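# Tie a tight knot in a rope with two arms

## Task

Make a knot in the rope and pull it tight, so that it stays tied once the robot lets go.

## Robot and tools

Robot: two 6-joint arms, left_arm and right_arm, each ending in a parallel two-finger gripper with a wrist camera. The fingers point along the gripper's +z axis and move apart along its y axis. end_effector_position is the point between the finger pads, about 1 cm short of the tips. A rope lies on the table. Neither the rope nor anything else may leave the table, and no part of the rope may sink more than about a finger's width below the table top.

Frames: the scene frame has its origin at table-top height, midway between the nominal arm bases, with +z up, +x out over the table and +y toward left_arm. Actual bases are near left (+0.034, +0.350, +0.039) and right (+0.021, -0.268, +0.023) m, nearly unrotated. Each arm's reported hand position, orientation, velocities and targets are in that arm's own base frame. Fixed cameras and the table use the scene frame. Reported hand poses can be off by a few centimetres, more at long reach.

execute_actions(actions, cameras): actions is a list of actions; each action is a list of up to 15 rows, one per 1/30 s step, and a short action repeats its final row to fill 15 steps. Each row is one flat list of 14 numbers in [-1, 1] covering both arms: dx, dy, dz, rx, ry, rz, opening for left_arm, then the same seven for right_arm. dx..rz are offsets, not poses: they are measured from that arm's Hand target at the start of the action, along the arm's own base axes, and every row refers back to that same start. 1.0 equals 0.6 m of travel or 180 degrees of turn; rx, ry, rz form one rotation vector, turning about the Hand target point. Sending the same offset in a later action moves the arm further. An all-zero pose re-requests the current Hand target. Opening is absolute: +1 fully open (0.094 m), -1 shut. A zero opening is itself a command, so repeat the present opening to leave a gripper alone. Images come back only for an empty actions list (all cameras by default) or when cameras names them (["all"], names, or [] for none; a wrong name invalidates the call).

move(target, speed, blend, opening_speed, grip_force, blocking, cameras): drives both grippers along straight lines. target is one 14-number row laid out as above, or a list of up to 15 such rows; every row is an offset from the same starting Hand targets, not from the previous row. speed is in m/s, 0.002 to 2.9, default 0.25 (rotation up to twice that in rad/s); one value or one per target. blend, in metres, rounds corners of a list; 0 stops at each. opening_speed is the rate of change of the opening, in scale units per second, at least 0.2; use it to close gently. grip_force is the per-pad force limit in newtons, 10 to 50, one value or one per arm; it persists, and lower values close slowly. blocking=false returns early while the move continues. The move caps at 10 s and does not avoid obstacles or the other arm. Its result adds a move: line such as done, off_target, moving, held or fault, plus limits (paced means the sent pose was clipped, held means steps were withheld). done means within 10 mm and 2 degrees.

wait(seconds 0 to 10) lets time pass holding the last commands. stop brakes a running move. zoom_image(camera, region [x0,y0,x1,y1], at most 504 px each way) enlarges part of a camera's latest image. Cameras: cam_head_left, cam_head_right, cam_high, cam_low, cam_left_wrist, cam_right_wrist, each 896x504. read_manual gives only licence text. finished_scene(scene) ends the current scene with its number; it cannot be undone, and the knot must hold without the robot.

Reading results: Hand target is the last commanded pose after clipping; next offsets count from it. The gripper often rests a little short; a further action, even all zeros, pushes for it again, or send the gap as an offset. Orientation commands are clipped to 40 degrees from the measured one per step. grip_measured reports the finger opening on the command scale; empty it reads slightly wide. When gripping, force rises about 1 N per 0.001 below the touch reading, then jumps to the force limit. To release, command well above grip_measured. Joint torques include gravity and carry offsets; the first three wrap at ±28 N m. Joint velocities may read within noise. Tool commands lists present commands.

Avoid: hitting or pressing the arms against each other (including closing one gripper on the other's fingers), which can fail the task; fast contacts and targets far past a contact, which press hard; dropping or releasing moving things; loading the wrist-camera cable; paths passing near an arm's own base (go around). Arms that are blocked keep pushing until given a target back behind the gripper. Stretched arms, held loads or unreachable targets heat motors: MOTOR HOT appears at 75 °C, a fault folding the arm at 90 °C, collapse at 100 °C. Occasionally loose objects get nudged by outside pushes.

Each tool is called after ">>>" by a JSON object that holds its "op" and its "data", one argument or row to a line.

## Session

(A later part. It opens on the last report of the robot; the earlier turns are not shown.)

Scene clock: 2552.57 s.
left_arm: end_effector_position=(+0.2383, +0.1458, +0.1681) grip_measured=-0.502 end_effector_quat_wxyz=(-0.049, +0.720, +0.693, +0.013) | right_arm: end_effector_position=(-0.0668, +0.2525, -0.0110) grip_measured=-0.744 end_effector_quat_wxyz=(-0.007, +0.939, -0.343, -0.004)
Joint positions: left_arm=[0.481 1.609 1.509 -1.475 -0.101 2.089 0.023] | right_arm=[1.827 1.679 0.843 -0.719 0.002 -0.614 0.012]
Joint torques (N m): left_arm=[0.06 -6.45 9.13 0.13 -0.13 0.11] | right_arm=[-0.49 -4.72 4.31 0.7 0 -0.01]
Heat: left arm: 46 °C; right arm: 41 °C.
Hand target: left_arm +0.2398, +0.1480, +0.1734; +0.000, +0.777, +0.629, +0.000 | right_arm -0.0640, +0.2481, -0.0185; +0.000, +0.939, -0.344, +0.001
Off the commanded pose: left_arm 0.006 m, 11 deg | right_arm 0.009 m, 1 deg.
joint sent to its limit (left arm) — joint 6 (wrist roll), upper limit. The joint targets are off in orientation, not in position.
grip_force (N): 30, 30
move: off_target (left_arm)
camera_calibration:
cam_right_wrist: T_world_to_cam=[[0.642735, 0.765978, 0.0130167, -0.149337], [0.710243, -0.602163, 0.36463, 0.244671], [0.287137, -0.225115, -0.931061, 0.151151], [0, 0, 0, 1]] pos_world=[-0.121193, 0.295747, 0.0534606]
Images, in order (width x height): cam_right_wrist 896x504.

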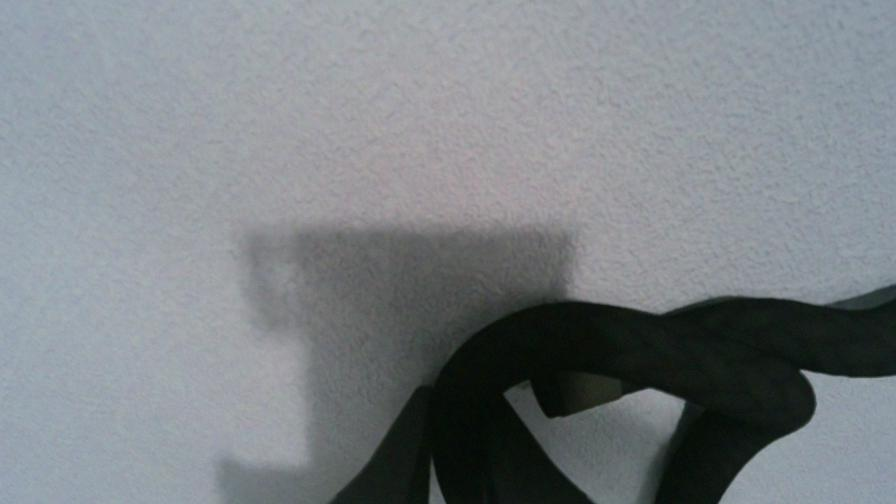

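>>> {"op": "move", "data": {
  "target": [
    [0,0,0,0,0,0,-0.5,0,0,0.03,0,0,0,-1],
    [0,0,0,0,0,0,-0.5,-0.055,0.024,0.03,0,0,0,-1]
  ],
  "speed": 0.1,
  "cameras": ["cam_right_wrist","cam_high"]
}}

>>> {"op": "zoom_image", "data": {
  "camera": "cam_high",
  "region": [260, 150, 360, 250]
}}

Scene clock: 2562.83 s.
left_arm: end_effector_position=(+0.2383, +0.1458, +0.1681) grip_measured=-0.502 end_effector_quat_wxyz=(-0.049, +0.720, +0.693, +0.013) | right_arm: end_effector_position=(-0.0939, +0.2586, -0.0017) grip_measured=-0.746 end_effector_quat_wxyz=(-0.003, +0.939, -0.344, +0.000)
Joint positions: left_arm=[0.481 1.609 1.509 -1.475 -0.101 2.089 0.023] | right_arm=[1.917 1.717 0.931 -0.78 0.003 -0.523 0.012]
Joint torques (N m): left_arm=[0.06 -6.45 9.13 0.12 -0.13 0.11] | right_arm=[0.39 -4.93 7.86 0.31 -0.01 0.06]
Heat: left arm: 46 °C; right arm: 41 °C.
Hand target: left_arm +0.2398, +0.1480, +0.1734; +0.000, +0.777, +0.629, +0.000 | right_arm -0.0971, +0.2625, -0.0005; +0.000, +0.939, -0.344, +0.001
Off the commanded pose: left_arm 0.006 m, 11 deg | right_arm 0.005 m, 0 deg.
joint sent to its limit (left arm) — joint 6 (wrist roll), upper limit. The joint targets are off in orientation, not in position.
grip_force (N): 30, 30
move: off_target (left_arm)
camera_calibration:
cam_right_wrist: T_world_to_cam=[[0.642943, 0.765881, 0.00712147, -0.136668], [0.70876, -0.598464, 0.373496, 0.263098], [0.290316, -0.235089, -0.927604, 0.171811], [0, 0, 0, 1]] pos_world=[-0.148483, 0.302517, 0.06208]
Images, in order (width x height): cam_high 896x504, cam_right_wrist 896x504.

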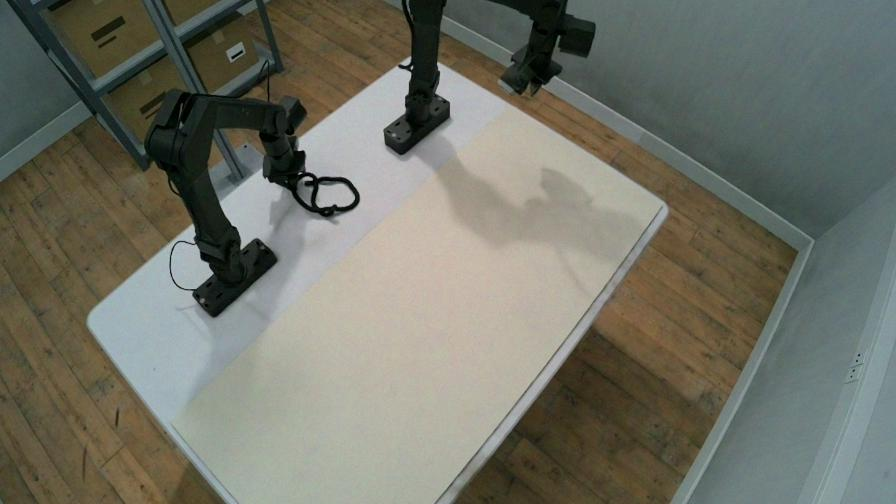

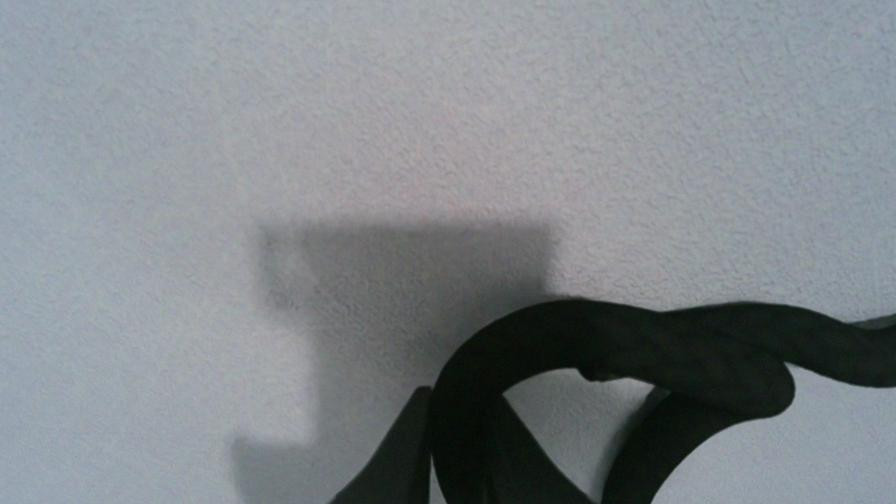

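Scaled by 5.040.

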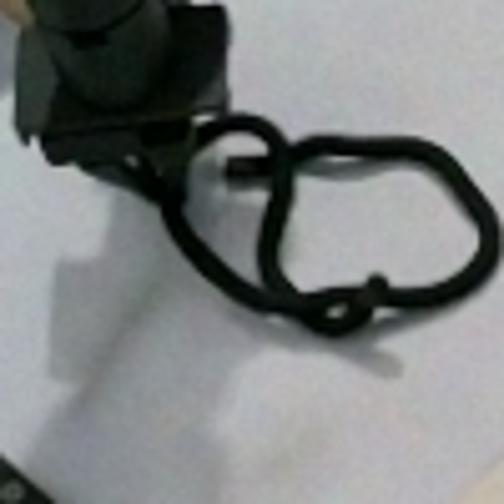

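>>> {"op": "move", "data": {
  "target": [
    [0,0,0,0,0,0,-0.5,0,0,-0.025,0,0,0,-1],
    [0,0,0,0,0,0,-0.5,0,0,-0.025,0,0,0,-0.55],
    [0,0,0,0,0,0,-0.5,0,0,0.15,0,0,0,-0.55],
    [0,0,0,0,0,0,-0.5,0.08,-0.0,0.21,0,0,-0.35,-0.55]
  ],
  "speed": [0.12,0.12,0.15,0.25],
  "opening_speed": 0.5,
  "cameras": ["cam_high","cam_right_wrist"]
}}

>>> {"op": "zoom_image", "data": {
  "camera": "cam_high",
  "region": [260, 150, 360, 250]
}}

Scene clock: 2578.73 s.
left_arm: end_effector_position=(+0.2383, +0.1458, +0.1681) grip_measured=-0.502 end_effector_quat_wxyz=(-0.049, +0.720, +0.693, +0.013) | right_arm: end_effector_position=(-0.0494, +0.2569, +0.1109) grip_measured=-0.553 end_effector_quat_wxyz=(-0.010, -0.626, +0.780, -0.020)
Joint positions: left_arm=[0.481 1.609 1.509 -1.475 -0.101 2.089 0.023] | right_arm=[1.758 1.577 1.252 -1.291 0.001 0.405 0.021]
Joint torques (N m): left_arm=[0.06 -6.42 9.13 0.12 -0.12 0.1] | right_arm=[-0.47 -7.51 8.92 0.22 -0.01 0.09]
Heat: left arm: 46 °C; right arm: 42 °C.
Hand target: left_arm +0.2398, +0.1480, +0.1734; +0.000, +0.777, +0.629, +0.000 | right_arm -0.0490, +0.2625, +0.1255; +0.000, -0.621, +0.784, -0.001
Off the commanded pose: left_arm 0.006 m, 11 deg | right_arm 0.016 m, 3 deg.
joint sent to its limit (left arm) — joint 6 (wrist roll), upper limit. The joint targets are off in orientation, not in position.
grip_force (N): 30, 30
move: off_target (left_arm, right_arm)
camera_calibration:
cam_right_wrist: T_world_to_cam=[[0.976845, -0.212953, 0.0206064, 0.101738], [-0.202266, -0.887827, 0.413343, 0.213339], [-0.0697275, -0.40794, -0.910342, 0.287669], [0, 0, 0, 1]] pos_world=[-0.0361723, 0.328425, 0.171599]
Images, in order (width x height): cam_high 896x504, cam_right_wrist 896x504.

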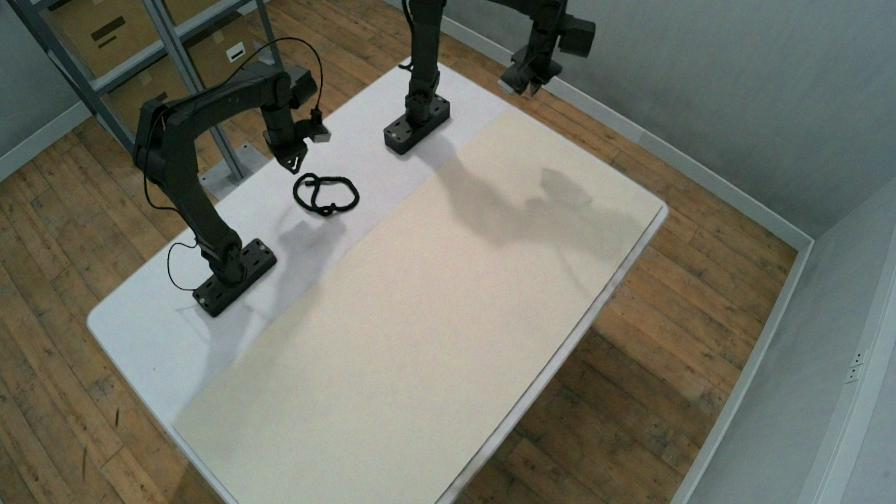

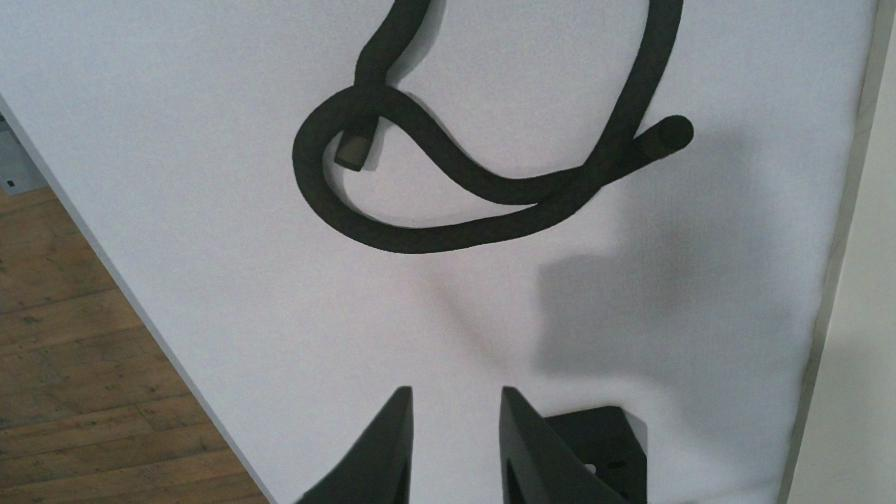

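Scaled by 5.040.

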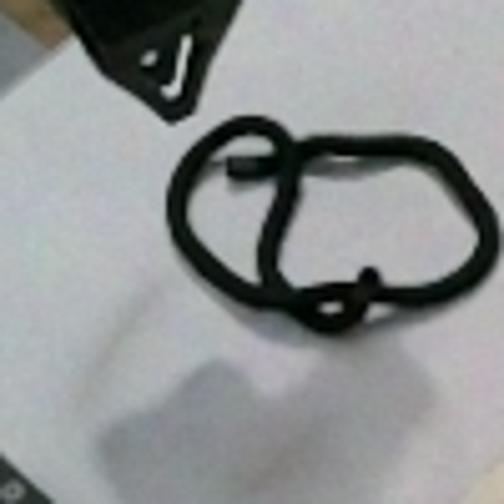

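>>> {"op": "move", "data": {
  "target": [
    [0,0,0,0,0,0,-0.5,-0.048,0.054,0,0,0,-0.133,-0.5],
    [0,0,0,0,0,0,-0.5,-0.048,0.054,-0.15,0,0,-0.133,-0.5]
  ],
  "speed": [0.3,0.15],
  "cameras": ["cam_right_wrist"]
}}

Scene clock: 2597.27 s.
left_arm: end_effector_position=(+0.2383, +0.1458, +0.1681) grip_measured=-0.502 end_effector_quat_wxyz=(-0.049, +0.720, +0.693, +0.013) | right_arm: end_effector_position=(-0.0770, +0.2992, +0.0448) grip_measured=-0.503 end_effector_quat_wxyz=(+0.000, -0.444, +0.896, +0.010)
Joint positions: left_arm=[0.481 1.609 1.509 -1.475 -0.101 2.089 0.023] | right_arm=[1.817 1.746 1.17 -0.975 -0.004 0.897 0.023]
Joint torques (N m): left_arm=[0.05 -6.43 9.11 0.12 -0.12 0.11] | right_arm=[0.58 -5.82 4.88 0.66 0.02 0.1]
Heat: left arm: 46 °C; right arm: 44 °C.
Hand target: left_arm +0.2398, +0.1480, +0.1734; +0.000, +0.777, +0.629, +0.000 | right_arm -0.0778, +0.2950, +0.0356; +0.000, -0.445, +0.896, +0.000
Off the commanded pose: left_arm 0.006 m, 11 deg | right_arm 0.010 m, 1 deg.
joint sent to its limit (left arm) — joint 6 (wrist roll), upper limit. The joint targets are off in orientation, not in position.
grip_force (N): 30, 30
move: off_target (left_arm)
camera_calibration:
cam_right_wrist: T_world_to_cam=[[0.797638, -0.602938, -0.0154885, 0.24352], [-0.556385, -0.74548, 0.367008, 0.204989], [-0.232829, -0.284122, -0.930089, 0.194077], [0, 0, 0, 1]] pos_world=[-0.035001, 0.354784, 0.109049]
Images, in order (width x height): cam_right_wrist 896x504.

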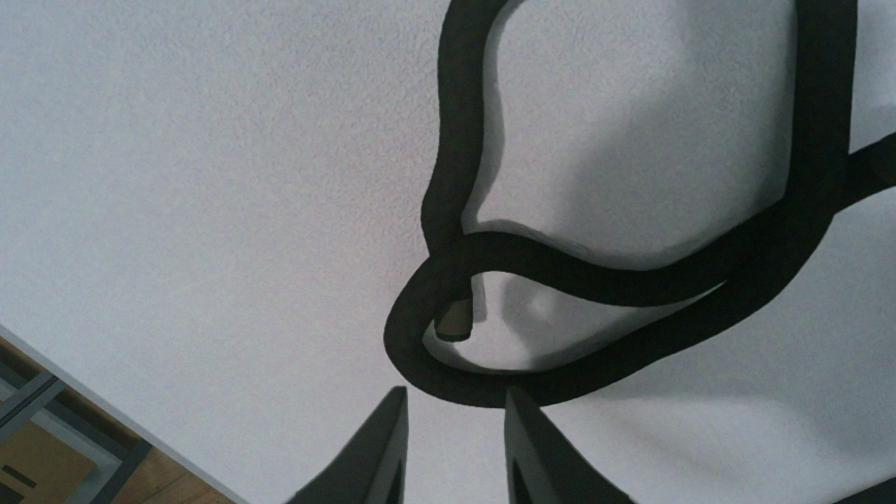

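>>> {"op": "move", "data": {
  "target": [
    [0,0,0,0,0,0,-0.5,-0.0,-0.058,0.08,0,0,0.5,-0.5],
    [0,0,0,0,0,0,-0.5,0,-0.058,0.0,0,0,0.5,-0.5]
  ],
  "speed": [0.25,0.15],
  "cameras": ["cam_right_wrist"]
}}

Scene clock: 2625.13 s.
left_arm: end_effector_position=(+0.2383, +0.1458, +0.1681) grip_measured=-0.502 end_effector_quat_wxyz=(-0.049, +0.720, +0.693, +0.013) | right_arm: end_effector_position=(-0.0770, +0.2644, +0.0443) grip_measured=-0.503 end_effector_quat_wxyz=(-0.007, +0.946, -0.325, -0.006)
Joint positions: left_arm=[0.481 1.609 1.509 -1.475 -0.101 2.089 0.023] | right_arm=[1.85 1.625 1.031 -0.958 0 -0.63 0.023]
Joint torques (N m): left_arm=[0.06 -6.42 9.14 0.12 -0.13 0.11] | right_arm=[0.59 -4.81 4.77 0.65 0.02 -0.02]
Heat: left arm: 46 °C; right arm: 42 °C.
Hand target: left_arm +0.2398, +0.1480, +0.1734; +0.000, +0.777, +0.629, +0.000 | right_arm -0.0778, +0.2602, +0.0356; +0.000, +0.948, -0.319, +0.001
Off the commanded pose: left_arm 0.006 m, 11 deg | right_arm 0.010 m, 1 deg.
joint sent to its limit (left arm) — joint 6 (wrist roll), upper limit. The joint targets are off in orientation, not in position.
grip_force (N): 30, 30
move: off_target (left_arm)
camera_calibration:
cam_right_wrist: T_world_to_cam=[[0.612129, 0.790655, 0.012728, -0.16148], [0.734332, -0.574347, 0.361776, 0.23352], [0.293351, -0.212107, -0.932178, 0.205304], [0, 0, 0, 1]] pos_world=[-0.13286, 0.305343, 0.108953]
Images, in order (width x height): cam_right_wrist 896x504.

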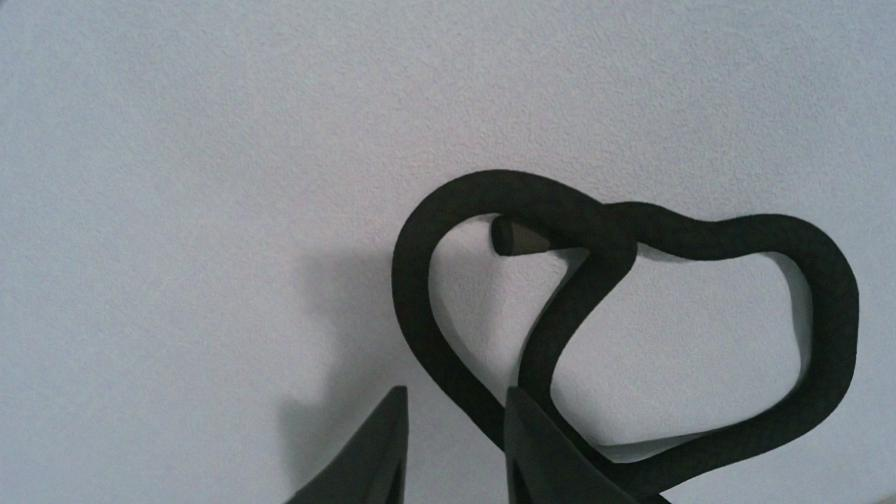

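>>> {"op": "move", "data": {
  "target": [
    [0,0,0,0,0,0,-0.5,0.033,0.118,0.08,0,0,-0.572,-0.5],
    [0,0,0,0,0,0,-0.5,0.033,0.118,0.0,0,0,-0.572,-0.5]
  ],
  "speed": [0.25,0.15],
  "cameras": ["cam_right_wrist"]
}}

Scene clock: 2645.73 s.
left_arm: end_effector_position=(+0.2383, +0.1458, +0.1681) grip_measured=-0.502 end_effector_quat_wxyz=(-0.049, +0.720, +0.693, +0.013) | right_arm: end_effector_position=(-0.0615, +0.3339, +0.0449) grip_measured=-0.503 end_effector_quat_wxyz=(+0.001, -0.347, +0.938, +0.010)
Joint positions: left_arm=[0.481 1.609 1.509 -1.475 -0.101 2.089 0.023] | right_arm=[1.749 1.857 1.308 -1.003 -0.002 1.039 0.023]
Joint torques (N m): left_arm=[0.06 -6.43 9.11 0.12 -0.13 0.11] | right_arm=[-0.59 -6.74 5.07 0.68 0.01 0.1]
Heat: left arm: 46 °C; right arm: 41 °C.
Hand target: left_arm +0.2398, +0.1480, +0.1734; +0.000, +0.777, +0.629, +0.000 | right_arm -0.0580, +0.3310, +0.0355; -0.001, -0.341, +0.940, +0.000
Off the commanded pose: left_arm 0.006 m, 11 deg | right_arm 0.010 m, 1 deg.
joint sent to its limit (left arm) — joint 6 (wrist roll), upper limit. The joint targets are off in orientation, not in position.
grip_force (N): 30, 30
move: off_target (left_arm)
camera_calibration:
cam_right_wrist: T_world_to_cam=[[0.653969, -0.756358, -0.015713, 0.294451], [-0.699364, -0.61235, 0.368669, 0.186146], [-0.288468, -0.230109, -0.929428, 0.186193], [0, 0, 0, 1]] pos_world=[-0.00866715, 0.379541, 0.109053]
Images, in order (width x height): cam_right_wrist 896x504.

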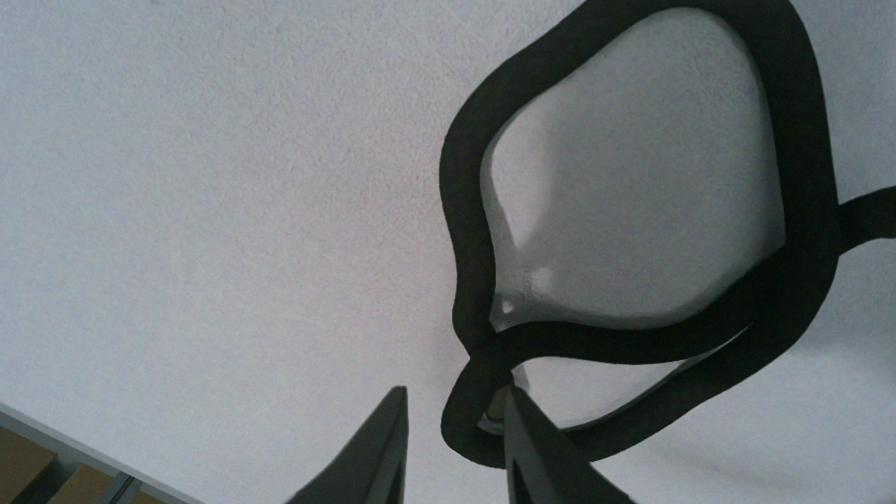

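>>> {"op": "move", "data": {
  "target": [
    [0,0,0,0,0,0,-0.5,0.025,0.008,-0.04,0,0,0,-0.5],
    [0,0,0,0,0,0,-0.5,0.025,0.008,-0.09,0,0,0,-0.5],
    [0,0,0,0,0,0,-0.5,0.025,0.008,-0.09,0,0,0,-1]
  ],
  "speed": 0.15,
  "opening_speed": 0.8,
  "cameras": ["cam_right_wrist"]
}}

Scene clock: 2660.97 s.
left_arm: end_effector_position=(+0.2383, +0.1458, +0.1681) grip_measured=-0.502 end_effector_quat_wxyz=(-0.049, +0.720, +0.693, +0.013) | right_arm: end_effector_position=(-0.0459, +0.3402, -0.0091) grip_measured=-0.743 end_effector_quat_wxyz=(+0.000, -0.342, +0.940, +0.010)
Joint positions: left_arm=[0.481 1.609 1.509 -1.475 -0.101 2.089 0.023] | right_arm=[1.7 1.951 1.205 -0.805 -0.004 1.003 0.012]
Joint torques (N m): left_arm=[0.06 -6.43 9.11 0.12 -0.14 0.11] | right_arm=[-0.42 -7.04 4.71 0.66 0.02 -0.01]
Heat: left arm: 46 °C; right arm: 41 °C.
Hand target: left_arm +0.2398, +0.1480, +0.1734; +0.000, +0.777, +0.629, +0.000 | right_arm -0.0430, +0.3358, -0.0185; -0.001, -0.341, +0.940, +0.000
Off the commanded pose: left_arm 0.006 m, 11 deg | right_arm 0.011 m, 1 deg.
joint sent to its limit (left arm) — joint 6 (wrist roll), upper limit. The joint targets are off in orientation, not in position.
grip_force (N): 30, 30
move: off_target (left_arm, right_arm); target 3's new opening was sent with right_arm's hand 0.011 m and 1 deg from that target
camera_calibration:
cam_right_wrist: T_world_to_cam=[[0.644347, -0.764565, -0.0160503, 0.290592], [-0.706859, -0.603462, 0.369031, 0.217347], [-0.291834, -0.226439, -0.929278, 0.140537], [0, 0, 0, 1]] pos_world=[0.00740552, 0.38516, 0.0550537]
Images, in order (width x height): cam_right_wrist 896x504.

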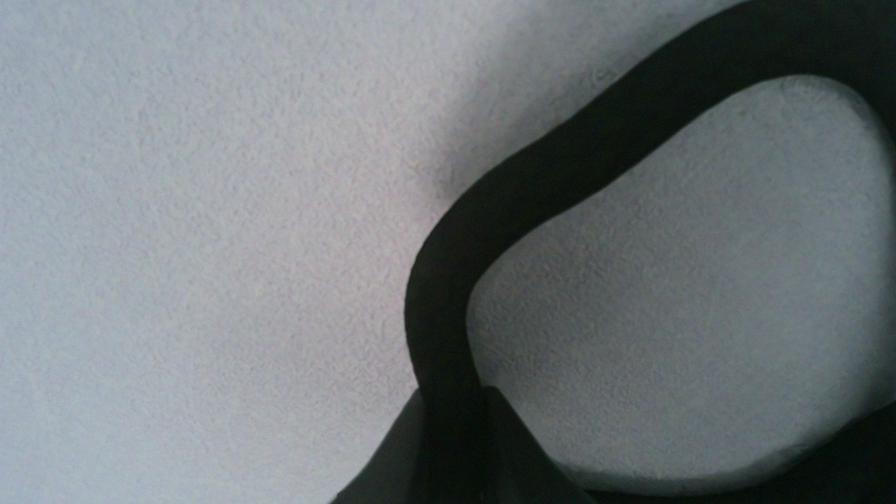

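>>> {"op": "move", "data": {
  "target": [
    [0,0,0,0,0,0,-0.5,-0.05,-0.022,0.012,0,0,0,-1]
  ],
  "speed": 0.08,
  "cameras": ["cam_right_wrist","cam_high"]
}}

>>> {"op": "zoom_image", "data": {
  "camera": "cam_high",
  "region": [260, 150, 360, 250]
}}

Scene clock: 2671.93 s.
left_arm: end_effector_position=(+0.2383, +0.1458, +0.1681) grip_measured=-0.502 end_effector_quat_wxyz=(-0.049, +0.720, +0.693, +0.013) | right_arm: end_effector_position=(-0.0727, +0.3323, -0.0111) grip_measured=-0.745 end_effector_quat_wxyz=(-0.001, -0.341, +0.940, +0.006)
Joint positions: left_arm=[0.481 1.609 1.509 -1.475 -0.101 2.089 0.023] | right_arm=[1.782 1.951 1.196 -0.804 -0.003 1.086 0.012]
Joint torques (N m): left_arm=[0.05 -6.45 9.13 0.12 -0.13 0.11] | right_arm=[0.61 -9.74 3.64 0.48 0.01 0.09]
Heat: left arm: 46 °C; right arm: 41 °C.
Hand target: left_arm +0.2398, +0.1480, +0.1734; +0.000, +0.777, +0.629, +0.000 | right_arm -0.0730, +0.3226, -0.0113; +0.000, -0.341, +0.940, +0.000
Off the commanded pose: left_arm 0.006 m, 11 deg | right_arm 0.010 m, 1 deg.
joint sent to its limit (left arm) — joint 6 (wrist roll), upper limit. The joint targets are off in orientation, not in position.
grip_force (N): 30, 30
move: off_target (left_arm)
camera_calibration:
cam_right_wrist: T_world_to_cam=[[0.643247, -0.765604, -0.00917316, 0.302159], [-0.708089, -0.599397, 0.373274, 0.192985], [-0.291278, -0.233612, -0.927676, 0.131548], [0, 0, 0, 1]] pos_world=[-0.0193948, 0.37774, 0.0527691]
Images, in order (width x height): cam_high 896x504, cam_right_wrist 896x504.

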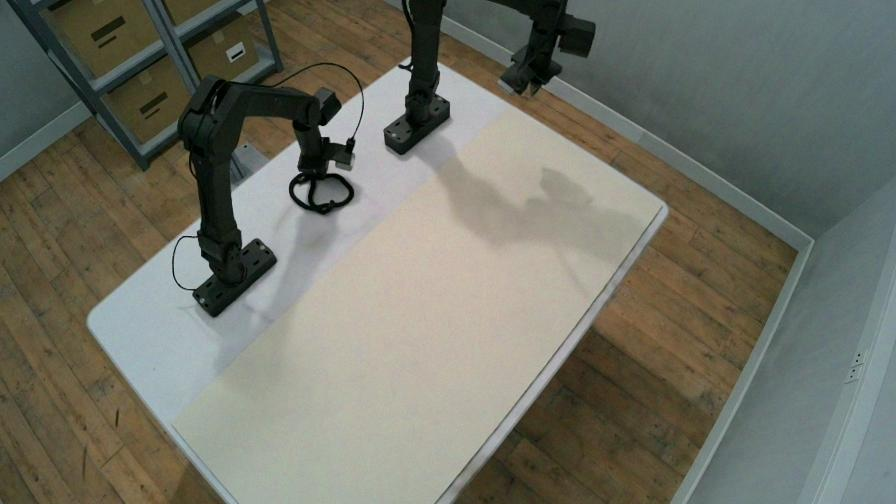

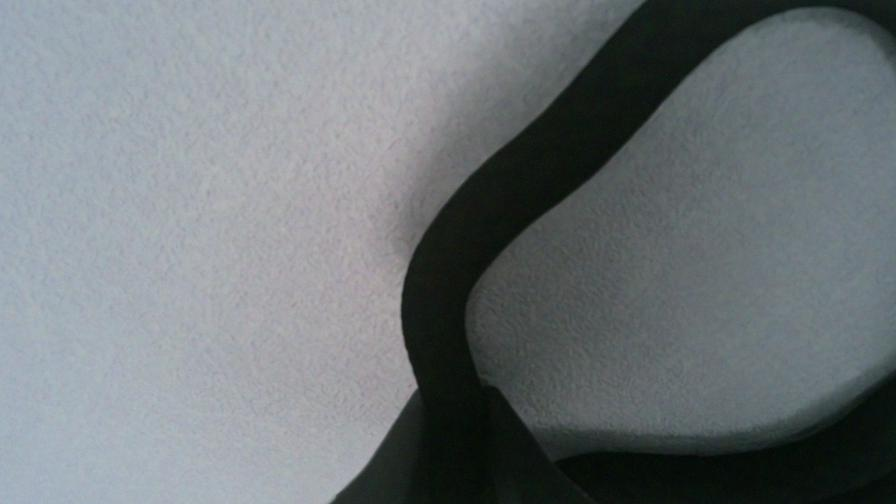

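Scaled by 5.040.

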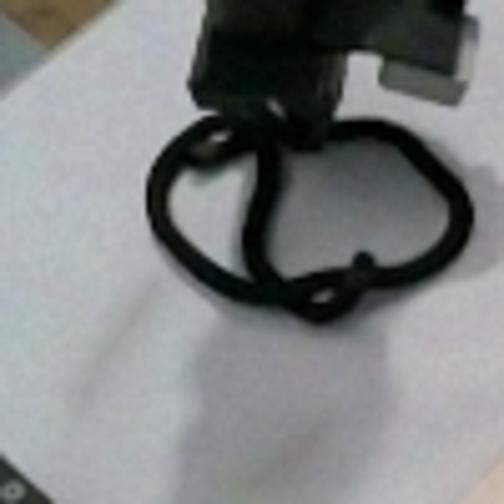

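>>> {"op": "move", "data": {
  "target": [
    [0,0,0,0,0,0,-0.5,0,0,0,0,0,0,-0.55],
    [0,0,0,0,0,0,-0.5,0,0,0.15,0,0,0,-0.55],
    [0,0,0,0,0,0,-0.5,0.0,-0.09,0.21,0,0,0.2,-0.55]
  ],
  "speed": [0.12,0.15,0.25],
  "opening_speed": 0.5,
  "cameras": ["cam_right_wrist"]
}}

>>> {"op": "zoom_image", "data": {
  "camera": "cam_right_wrist",
  "region": [200, 0, 700, 400]
}}

Scene clock: 2681.40 s.
left_arm: end_effector_position=(+0.2383, +0.1458, +0.1681) grip_measured=-0.502 end_effector_quat_wxyz=(-0.049, +0.720, +0.693, +0.013) | right_arm: end_effector_position=(-0.0740, +0.2795, +0.1144) grip_measured=-0.553 end_effector_quat_wxyz=(+0.001, -0.610, +0.793, +0.007)
Joint positions: left_arm=[0.481 1.609 1.509 -1.475 -0.101 2.089 0.023] | right_arm=[1.824 1.624 1.315 -1.248 -0.003 0.513 0.021]
Joint torques (N m): left_arm=[0.06 -6.42 9.13 0.12 -0.12 0.11] | right_arm=[0.58 -8.01 4.66 0.34 0.02 -0.03]
Heat: left arm: 46 °C; right arm: 41 °C.
Hand target: left_arm +0.2398, +0.1480, +0.1734; +0.000, +0.777, +0.629, +0.000 | right_arm -0.0730, +0.2686, +0.1148; +0.000, -0.615, +0.789, -0.001
Off the commanded pose: left_arm 0.006 m, 11 deg | right_arm 0.011 m, 1 deg.
joint sent to its limit (left arm) — joint 6 (wrist roll), upper limit. The joint targets are off in orientation, not in position.
grip_force (N): 30, 30
move: off_target (left_arm, right_arm)
camera_calibration:
cam_right_wrist: T_world_to_cam=[[0.967302, -0.253512, -0.00766341, 0.144271], [-0.23324, -0.901009, 0.365761, 0.233868], [-0.0996296, -0.352014, -0.930677, 0.282896], [0, 0, 0, 1]] pos_world=[-0.056821, 0.346875, 0.17885]
Images, in order (width x height): cam_right_wrist 896x504.

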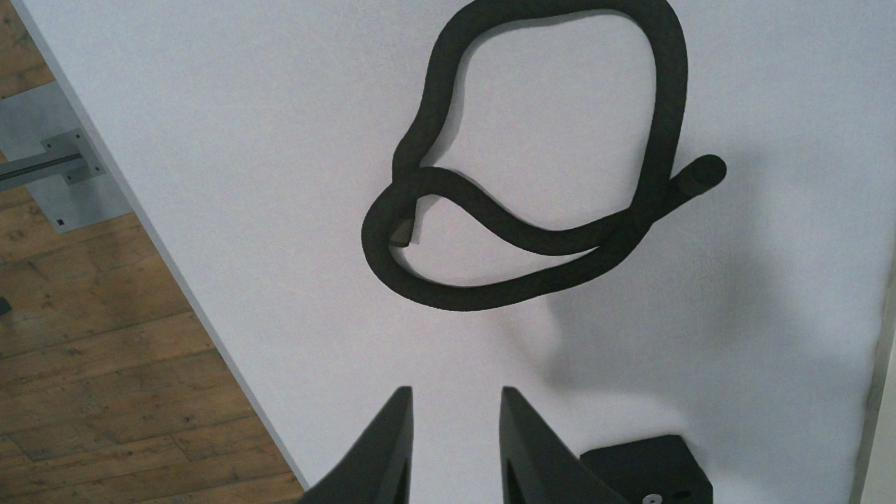

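Scaled by 1.008.

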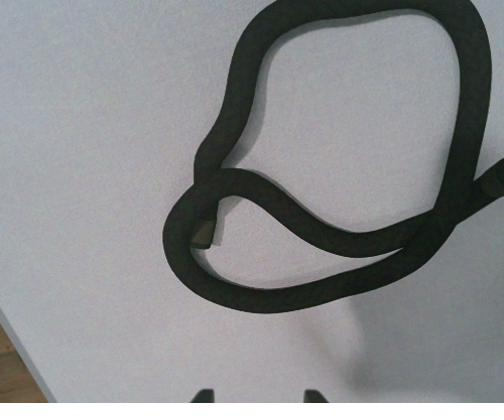

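>>> {"op": "move", "data": {
  "target": [
    [0,0,0,0,0,0,-0.5,-0.013,0.092,0,0,0,-0.138,-0.5],
    [0,0,0,0,0,0,-0.5,-0.013,0.092,-0.135,0,0,-0.138,-0.5]
  ],
  "speed": [0.25,0.15],
  "cameras": ["cam_right_wrist"]
}}

Scene clock: 2700.50 s.
left_arm: end_effector_position=(+0.2383, +0.1458, +0.1681) grip_measured=-0.502 end_effector_quat_wxyz=(-0.049, +0.720, +0.693, +0.013) | right_arm: end_effector_position=(-0.0845, +0.3267, +0.0437) grip_measured=-0.503 end_effector_quat_wxyz=(+0.001, -0.437, +0.900, +0.010)
Joint positions: left_arm=[0.481 1.609 1.509 -1.475 -0.101 2.089 0.023] | right_arm=[1.819 1.85 1.294 -0.995 -0.003 0.915 0.023]
Joint torques (N m): left_arm=[0.06 -6.43 9.11 0.12 -0.13 0.11] | right_arm=[-0.57 -6.63 4.94 0.67 0.02 0.09]
Heat: left arm: 46 °C; right arm: 41 °C.
Hand target: left_arm +0.2398, +0.1480, +0.1734; +0.000, +0.777, +0.629, +0.000 | right_arm -0.0807, +0.3238, +0.0337; -0.001, -0.431, +0.902, +0.000
Off the commanded pose: left_arm 0.006 m, 11 deg | right_arm 0.011 m, 1 deg.
joint sent to its limit (left arm) — joint 6 (wrist roll), upper limit. The joint targets are off in orientation, not in position.
grip_force (N): 30, 30
move: off_target (left_arm, right_arm)
camera_calibration:
cam_right_wrist: T_world_to_cam=[[0.787659, -0.615904, -0.0160076, 0.269494], [-0.56846, -0.736513, 0.366609, 0.217737], [-0.237586, -0.279663, -0.930237, 0.197216], [0, 0, 0, 1]] pos_world=[-0.0416392, 0.381502, 0.107947]
Images, in order (width x height): cam_right_wrist 896x504.

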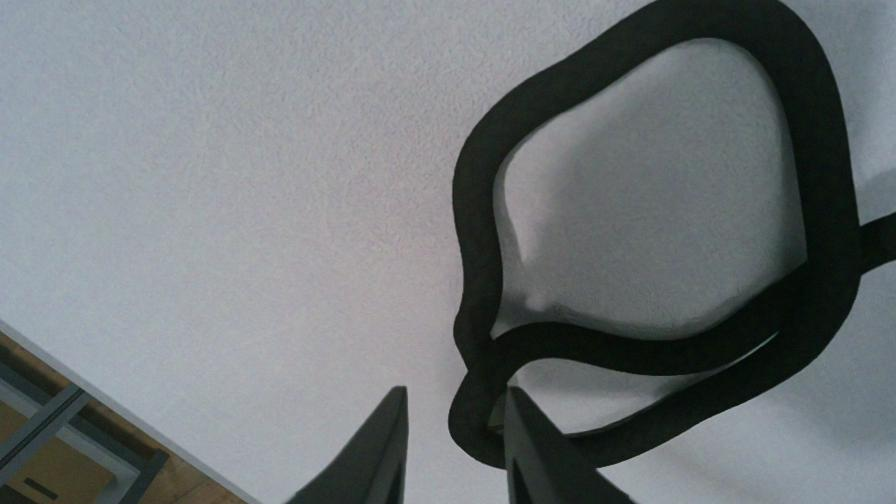

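>>> {"op": "move", "data": {
  "target": [
    [0,0,0,0,0,0,-0.5,0.024,0.010,-0.04,0,0,0,-0.5],
    [0,0,0,0,0,0,-0.5,0.024,0.010,-0.088,0,0,0,-0.5],
    [0,0,0,0,0,0,-0.5,0.024,0.010,-0.088,0,0,0,-1],
    [0,0,0,0,0,0,-0.5,0.024,0.010,-0.084,0,0,0.25,-1]
  ],
  "speed": 0.15,
  "opening_speed": 0.8,
  "cameras": ["cam_right_wrist","cam_high"]
}}

>>> {"op": "zoom_image", "data": {
  "camera": "cam_high",
  "region": [260, 150, 360, 250]
}}

Scene clock: 2713.37 s.
left_arm: end_effector_position=(+0.2383, +0.1458, +0.1681) grip_measured=-0.502 end_effector_quat_wxyz=(-0.049, +0.720, +0.693, +0.013) | right_arm: end_effector_position=(-0.0696, +0.3338, -0.0098) grip_measured=-0.744 end_effector_quat_wxyz=(-0.004, +0.743, -0.669, -0.009)
Joint positions: left_arm=[0.481 1.609 1.509 -1.475 -0.101 2.089 0.023] | right_arm=[1.772 1.946 1.194 -0.8 -0.004 0.096 0.012]
Joint torques (N m): left_arm=[0.06 -6.42 9.11 0.11 -0.13 0.11] | right_arm=[-0.38 -7.25 5.04 0.57 0.03 -0.03]
Heat: left arm: 46 °C; right arm: 41 °C.
Hand target: left_arm +0.2398, +0.1480, +0.1734; +0.000, +0.777, +0.629, +0.000 | right_arm -0.0664, +0.3299, -0.0166; +0.000, +0.743, -0.669, +0.001
Off the commanded pose: left_arm 0.006 m, 11 deg | right_arm 0.009 m, 1 deg.
joint sent to its limit (left arm) — joint 6 (wrist roll), upper limit. The joint targets are off in orientation, not in position.
grip_force (N): 30, 30
move: off_target (left_arm); target 3's new opening was sent with right_arm's hand 0.011 m and 1 deg from that target
camera_calibration:
cam_right_wrist: T_world_to_cam=[[0.994215, 0.107365, -0.00312394, 0.0343235], [0.101319, -0.927782, 0.359102, 0.361474], [0.0356567, -0.357341, -0.933293, 0.198046], [0, 0, 0, 1]] pos_world=[-0.0778108, 0.402454, 0.0551355]
Images, in order (width x height): cam_high 896x504, cam_right_wrist 896x504.

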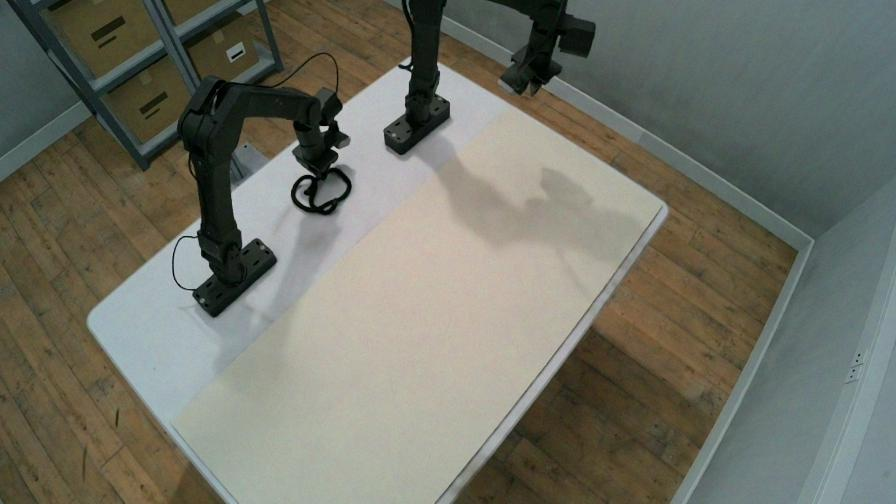

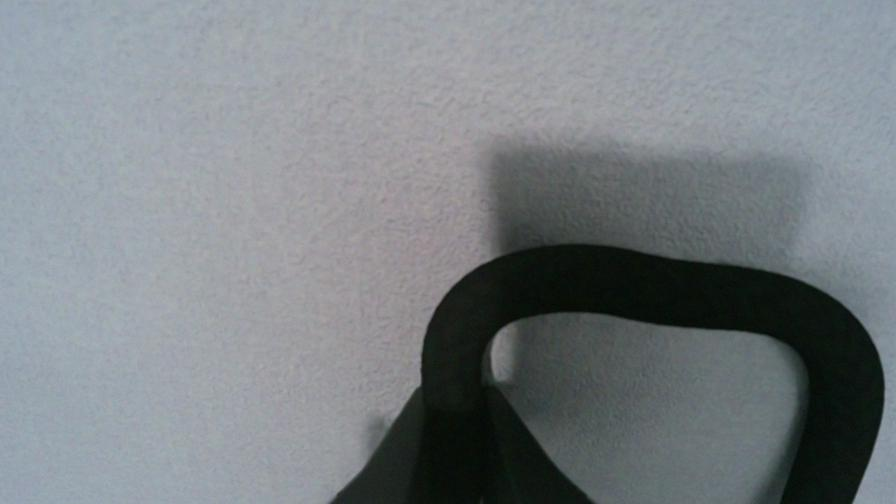

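Scaled by 5.040.

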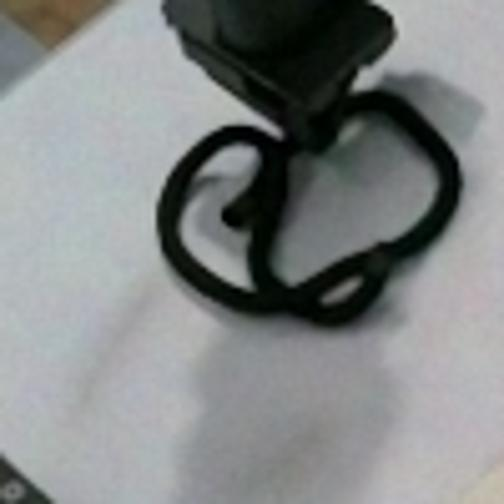

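>>> {"op": "move", "data": {
  "target": [
    [0,0,0,0,0,0,-0.5,0.0,-0.03,0.0,0,0,0.06,-1],
    [0,0,0,0,0,0,-0.5,0,-0.03,0,0,0,0.06,-0.6],
    [0,0,0,0,0,0,-0.5,0,-0.03,0.15,0,0,0.06,-0.6],
    [0,0,0,0,0,0,-0.5,0.0,-0.09,0.22,0,0,-0.08,-0.6]
  ],
  "speed": [0.1,0.12,0.15,0.25],
  "opening_speed": 0.5,
  "cameras": ["cam_right_wrist","cam_high"]
}}

>>> {"op": "zoom_image", "data": {
  "camera": "cam_high",
  "region": [260, 150, 360, 250]
}}

>>> {"op": "zoom_image", "data": {
  "camera": "cam_right_wrist",
  "region": [200, 0, 700, 400]
}}

Scene clock: 2734.23 s.
left_arm: end_effector_position=(+0.2383, +0.1458, +0.1681) grip_measured=-0.502 end_effector_quat_wxyz=(-0.049, +0.720, +0.693, +0.013) | right_arm: end_effector_position=(-0.0634, +0.2745, +0.1043) grip_measured=-0.603 end_effector_quat_wxyz=(-0.006, -0.653, +0.757, -0.013)
Joint positions: left_arm=[0.481 1.609 1.509 -1.475 -0.101 2.089 0.023] | right_arm=[1.795 1.64 1.292 -1.251 0.001 0.372 0.019]
Joint torques (N m): left_arm=[0.05 -6.43 9.13 0.13 -0.13 0.11] | right_arm=[0.62 -7.92 7.88 0.27 -0.01 0.06]
Heat: left arm: 46 °C; right arm: 41 °C.
Hand target: left_arm +0.2398, +0.1480, +0.1734; +0.000, +0.777, +0.629, +0.000 | right_arm -0.0663, +0.2758, +0.1154; +0.000, -0.654, +0.757, -0.001
Off the commanded pose: left_arm 0.006 m, 11 deg | right_arm 0.012 m, 2 deg.
joint sent to its limit (left arm) — joint 6 (wrist roll), upper limit. The joint targets are off in orientation, not in position.
grip_force (N): 30, 30
move: off_target (left_arm, right_arm); target 2's new opening was sent with right_arm's hand 0.018 m and 3 deg from that target
camera_calibration:
cam_right_wrist: T_world_to_cam=[[0.989452, -0.144232, 0.0134875, 0.101883], [-0.137525, -0.906003, 0.400306, 0.23949], [-0.0455174, -0.397938, -0.916282, 0.287248], [0, 0, 0, 1]] pos_world=[-0.0547982, 0.34598, 0.165957]
Images, in order (width x height): cam_high 896x504, cam_right_wrist 896x504.

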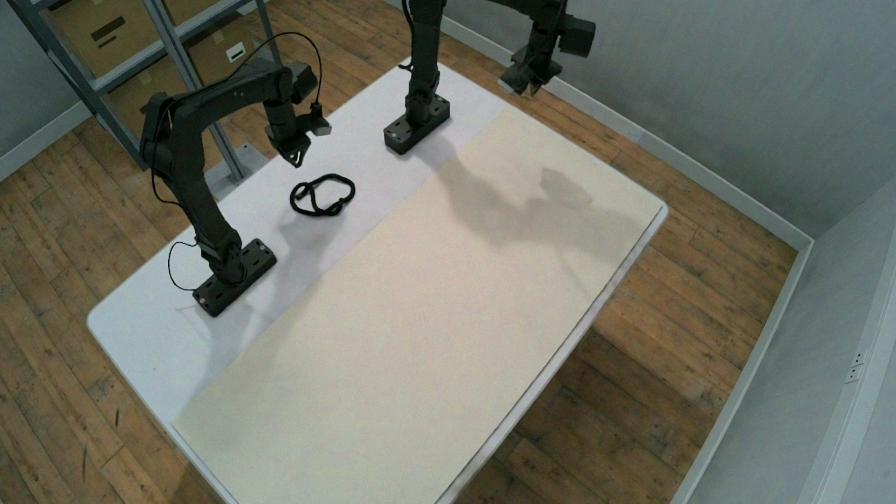

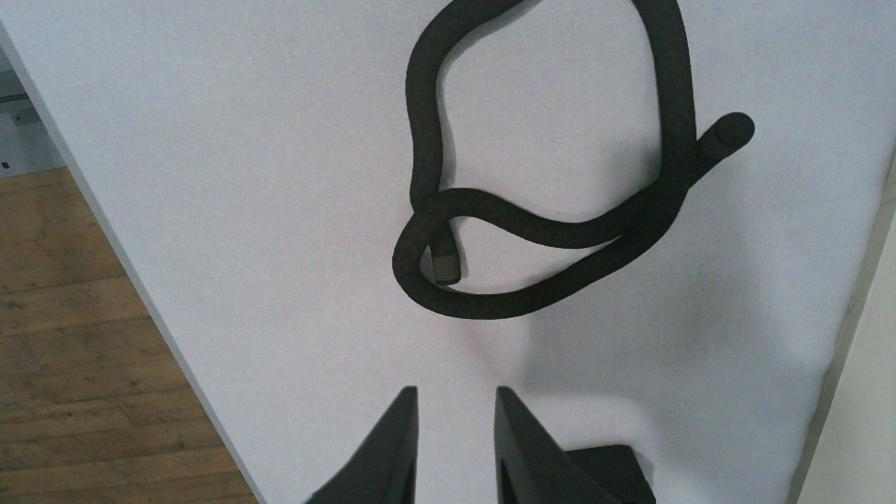

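Scaled by 5.040.

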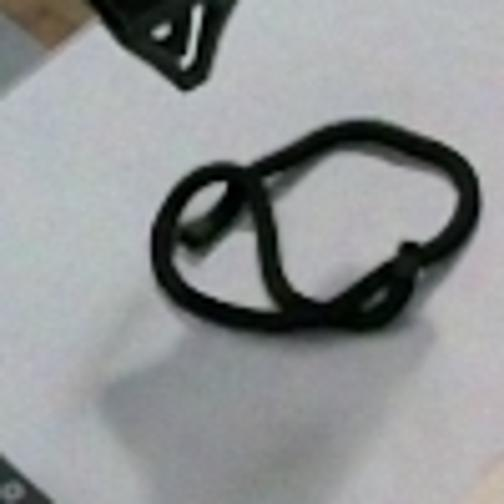

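Scaled by 1.008.

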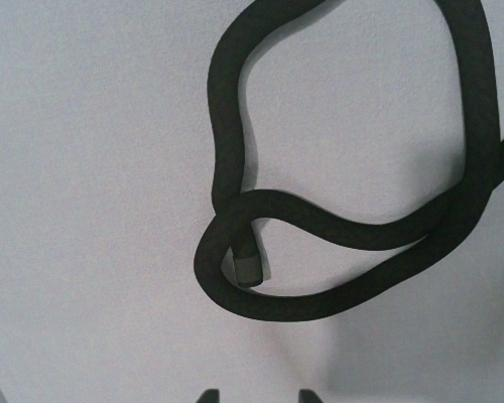

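>>> {"op": "move", "data": {
  "target": [
    [0,0,0,0,0,0,-0.5,0.0055,-0.034,-0.06,0,0,0.047,-0.4],
    [0,0,0,0,0,0,-0.5,0.0055,-0.034,-0.14,0,0,0.047,-0.4]
  ],
  "speed": [0.2,0.1],
  "cameras": ["cam_right_wrist"]
}}

Scene clock: 2757.67 s.
left_arm: end_effector_position=(+0.2383, +0.1458, +0.1681) grip_measured=-0.502 end_effector_quat_wxyz=(-0.049, +0.720, +0.693, +0.013) | right_arm: end_effector_position=(-0.0618, +0.2595, +0.0399) grip_measured=-0.403 end_effector_quat_wxyz=(-0.005, +0.703, -0.711, -0.007)
Joint positions: left_arm=[0.481 1.609 1.509 -1.475 -0.101 2.089 0.023] | right_arm=[1.802 1.601 0.987 -0.94 0.001 0.241 0.028]
Joint torques (N m): left_arm=[0.06 -6.43 9.13 0.12 -0.12 0.11] | right_arm=[0.55 -4.6 4.7 0.74 -0.01 -0.01]
Heat: left arm: 46 °C; right arm: 43 °C.
Hand target: left_arm +0.2398, +0.1480, +0.1734; +0.000, +0.777, +0.629, +0.000 | right_arm -0.0630, +0.2554, +0.0313; +0.000, +0.708, -0.707, +0.001
Off the commanded pose: left_arm 0.006 m, 11 deg | right_arm 0.009 m, 1 deg.
joint sent to its limit (left arm) — joint 6 (wrist roll), upper limit. The joint targets are off in orientation, not in position.
grip_force (N): 30, 30
move: off_target (left_arm)
camera_calibration:
cam_right_wrist: T_world_to_cam=[[0.999973, -0.00732059, -0.000766942, 0.0647644], [-0.00655107, -0.93265, 0.360723, 0.268466], [-0.003356, -0.360709, -0.932673, 0.215974], [0, 0, 0, 1]] pos_world=[-0.0622791, 0.328763, 0.104641]
Images, in order (width x height): cam_right_wrist 896x504.

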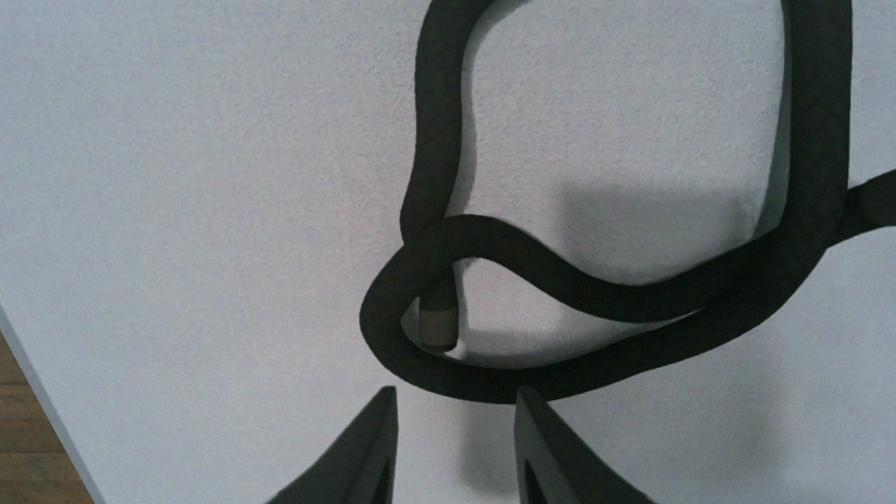

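>>> {"op": "move", "data": {
  "target": [
    [0,0,0,0,0,0,-0.5,0.0,0.016,-0.0,0,0,0.0,-0.4],
    [0,0,0,0,0,0,-0.5,0.0,0.016,-0.05,0,0,0.0,-0.4]
  ],
  "speed": [0.1,0.1],
  "cameras": ["cam_right_wrist"]
}}

Scene clock: 2769.20 s.
left_arm: end_effector_position=(+0.2383, +0.1458, +0.1681) grip_measured=-0.502 end_effector_quat_wxyz=(-0.049, +0.720, +0.693, +0.013) | right_arm: end_effector_position=(-0.0640, +0.2688, +0.0097) grip_measured=-0.403 end_effector_quat_wxyz=(-0.004, +0.706, -0.708, -0.006)
Joint positions: left_arm=[0.481 1.609 1.509 -1.475 -0.101 2.089 0.023] | right_arm=[1.802 1.69 0.951 -0.818 0.001 0.233 0.028]
Joint torques (N m): left_arm=[0.05 -6.43 9.13 0.13 -0.13 0.11] | right_arm=[-0.06 -5.04 4.53 0.71 0 -0.01]
Heat: left arm: 46 °C; right arm: 42 °C.
Hand target: left_arm +0.2398, +0.1480, +0.1734; +0.000, +0.777, +0.629, +0.000 | right_arm -0.0631, +0.2651, +0.0014; +0.000, +0.708, -0.706, +0.000
Off the commanded pose: left_arm 0.006 m, 11 deg | right_arm 0.009 m, 1 deg.
joint sent to its limit (left arm) — joint 6 (wrist roll), upper limit. The joint targets are off in orientation, not in position.
grip_force (N): 30, 30
move: off_target (left_arm)
camera_calibration:
cam_right_wrist: T_world_to_cam=[[0.999999, 0.00115251, -0.0000949243, 0.0646739], [0.00110844, -0.931883, 0.362757, 0.28823], [0.000329623, -0.362757, -0.931884, 0.191975], [0, 0, 0, 1]] pos_world=[-0.0650567, 0.338162, 0.074347]
Images, in order (width x height): cam_right_wrist 896x504.

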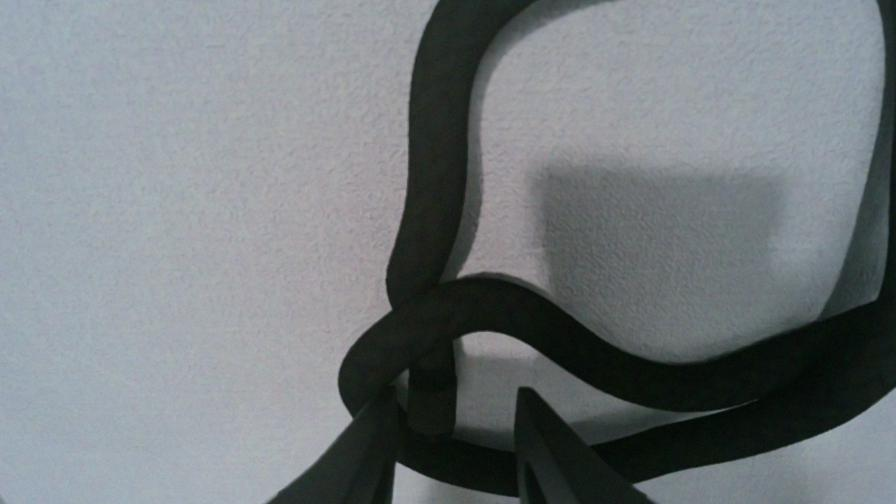

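>>> {"op": "move", "data": {
  "target": [
    [0,0,0,0,0,0,-0.5,0.0045,-0.010,0.01,0,0,0.0,-0.4],
    [0,0,0,0,0,0,-0.5,0.0045,-0.010,-0.018,0,0,0.0,-0.4]
  ],
  "speed": [0.1,0.06],
  "cameras": ["cam_right_wrist"]
}}

Scene clock: 2788.40 s.
left_arm: end_effector_position=(+0.2383, +0.1458, +0.1681) grip_measured=-0.502 end_effector_quat_wxyz=(-0.049, +0.720, +0.693, +0.013) | right_arm: end_effector_position=(-0.0628, +0.2637, -0.0006) grip_measured=-0.403 end_effector_quat_wxyz=(-0.005, +0.708, -0.706, -0.007)
Joint positions: left_arm=[0.481 1.609 1.509 -1.475 -0.101 2.089 0.023] | right_arm=[1.802 1.69 0.904 -0.768 0.001 0.229 0.028]
Joint torques (N m): left_arm=[0.06 -6.45 9.13 0.12 -0.13 0.11] | right_arm=[-0.43 -4.86 4.23 0.71 -0.01 -0.01]
Heat: left arm: 46 °C; right arm: 41 °C.
Hand target: left_arm +0.2398, +0.1480, +0.1734; +0.000, +0.777, +0.629, +0.000 | right_arm -0.0603, +0.2591, -0.0094; +0.000, +0.708, -0.707, +0.000
Off the commanded pose: left_arm 0.006 m, 11 deg | right_arm 0.010 m, 1 deg.
joint sent to its limit (left arm) — joint 6 (wrist roll), upper limit. The joint targets are off in orientation, not in position.
grip_force (N): 30, 30
move: off_target (left_arm)
camera_calibration:
cam_right_wrist: T_world_to_cam=[[0.999985, 0.00535169, -0.000716361, 0.0624118], [0.00525078, -0.932946, 0.359978, 0.287764], [0.00125817, -0.359977, -0.93296, 0.17984], [0, 0, 0, 1]] pos_world=[-0.0641482, 0.332873, 0.0642393]
Images, in order (width x height): cam_right_wrist 896x504.

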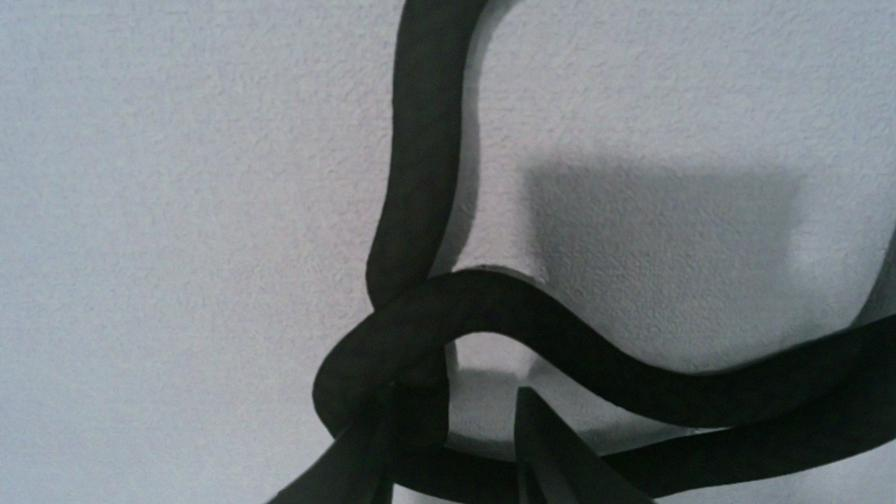

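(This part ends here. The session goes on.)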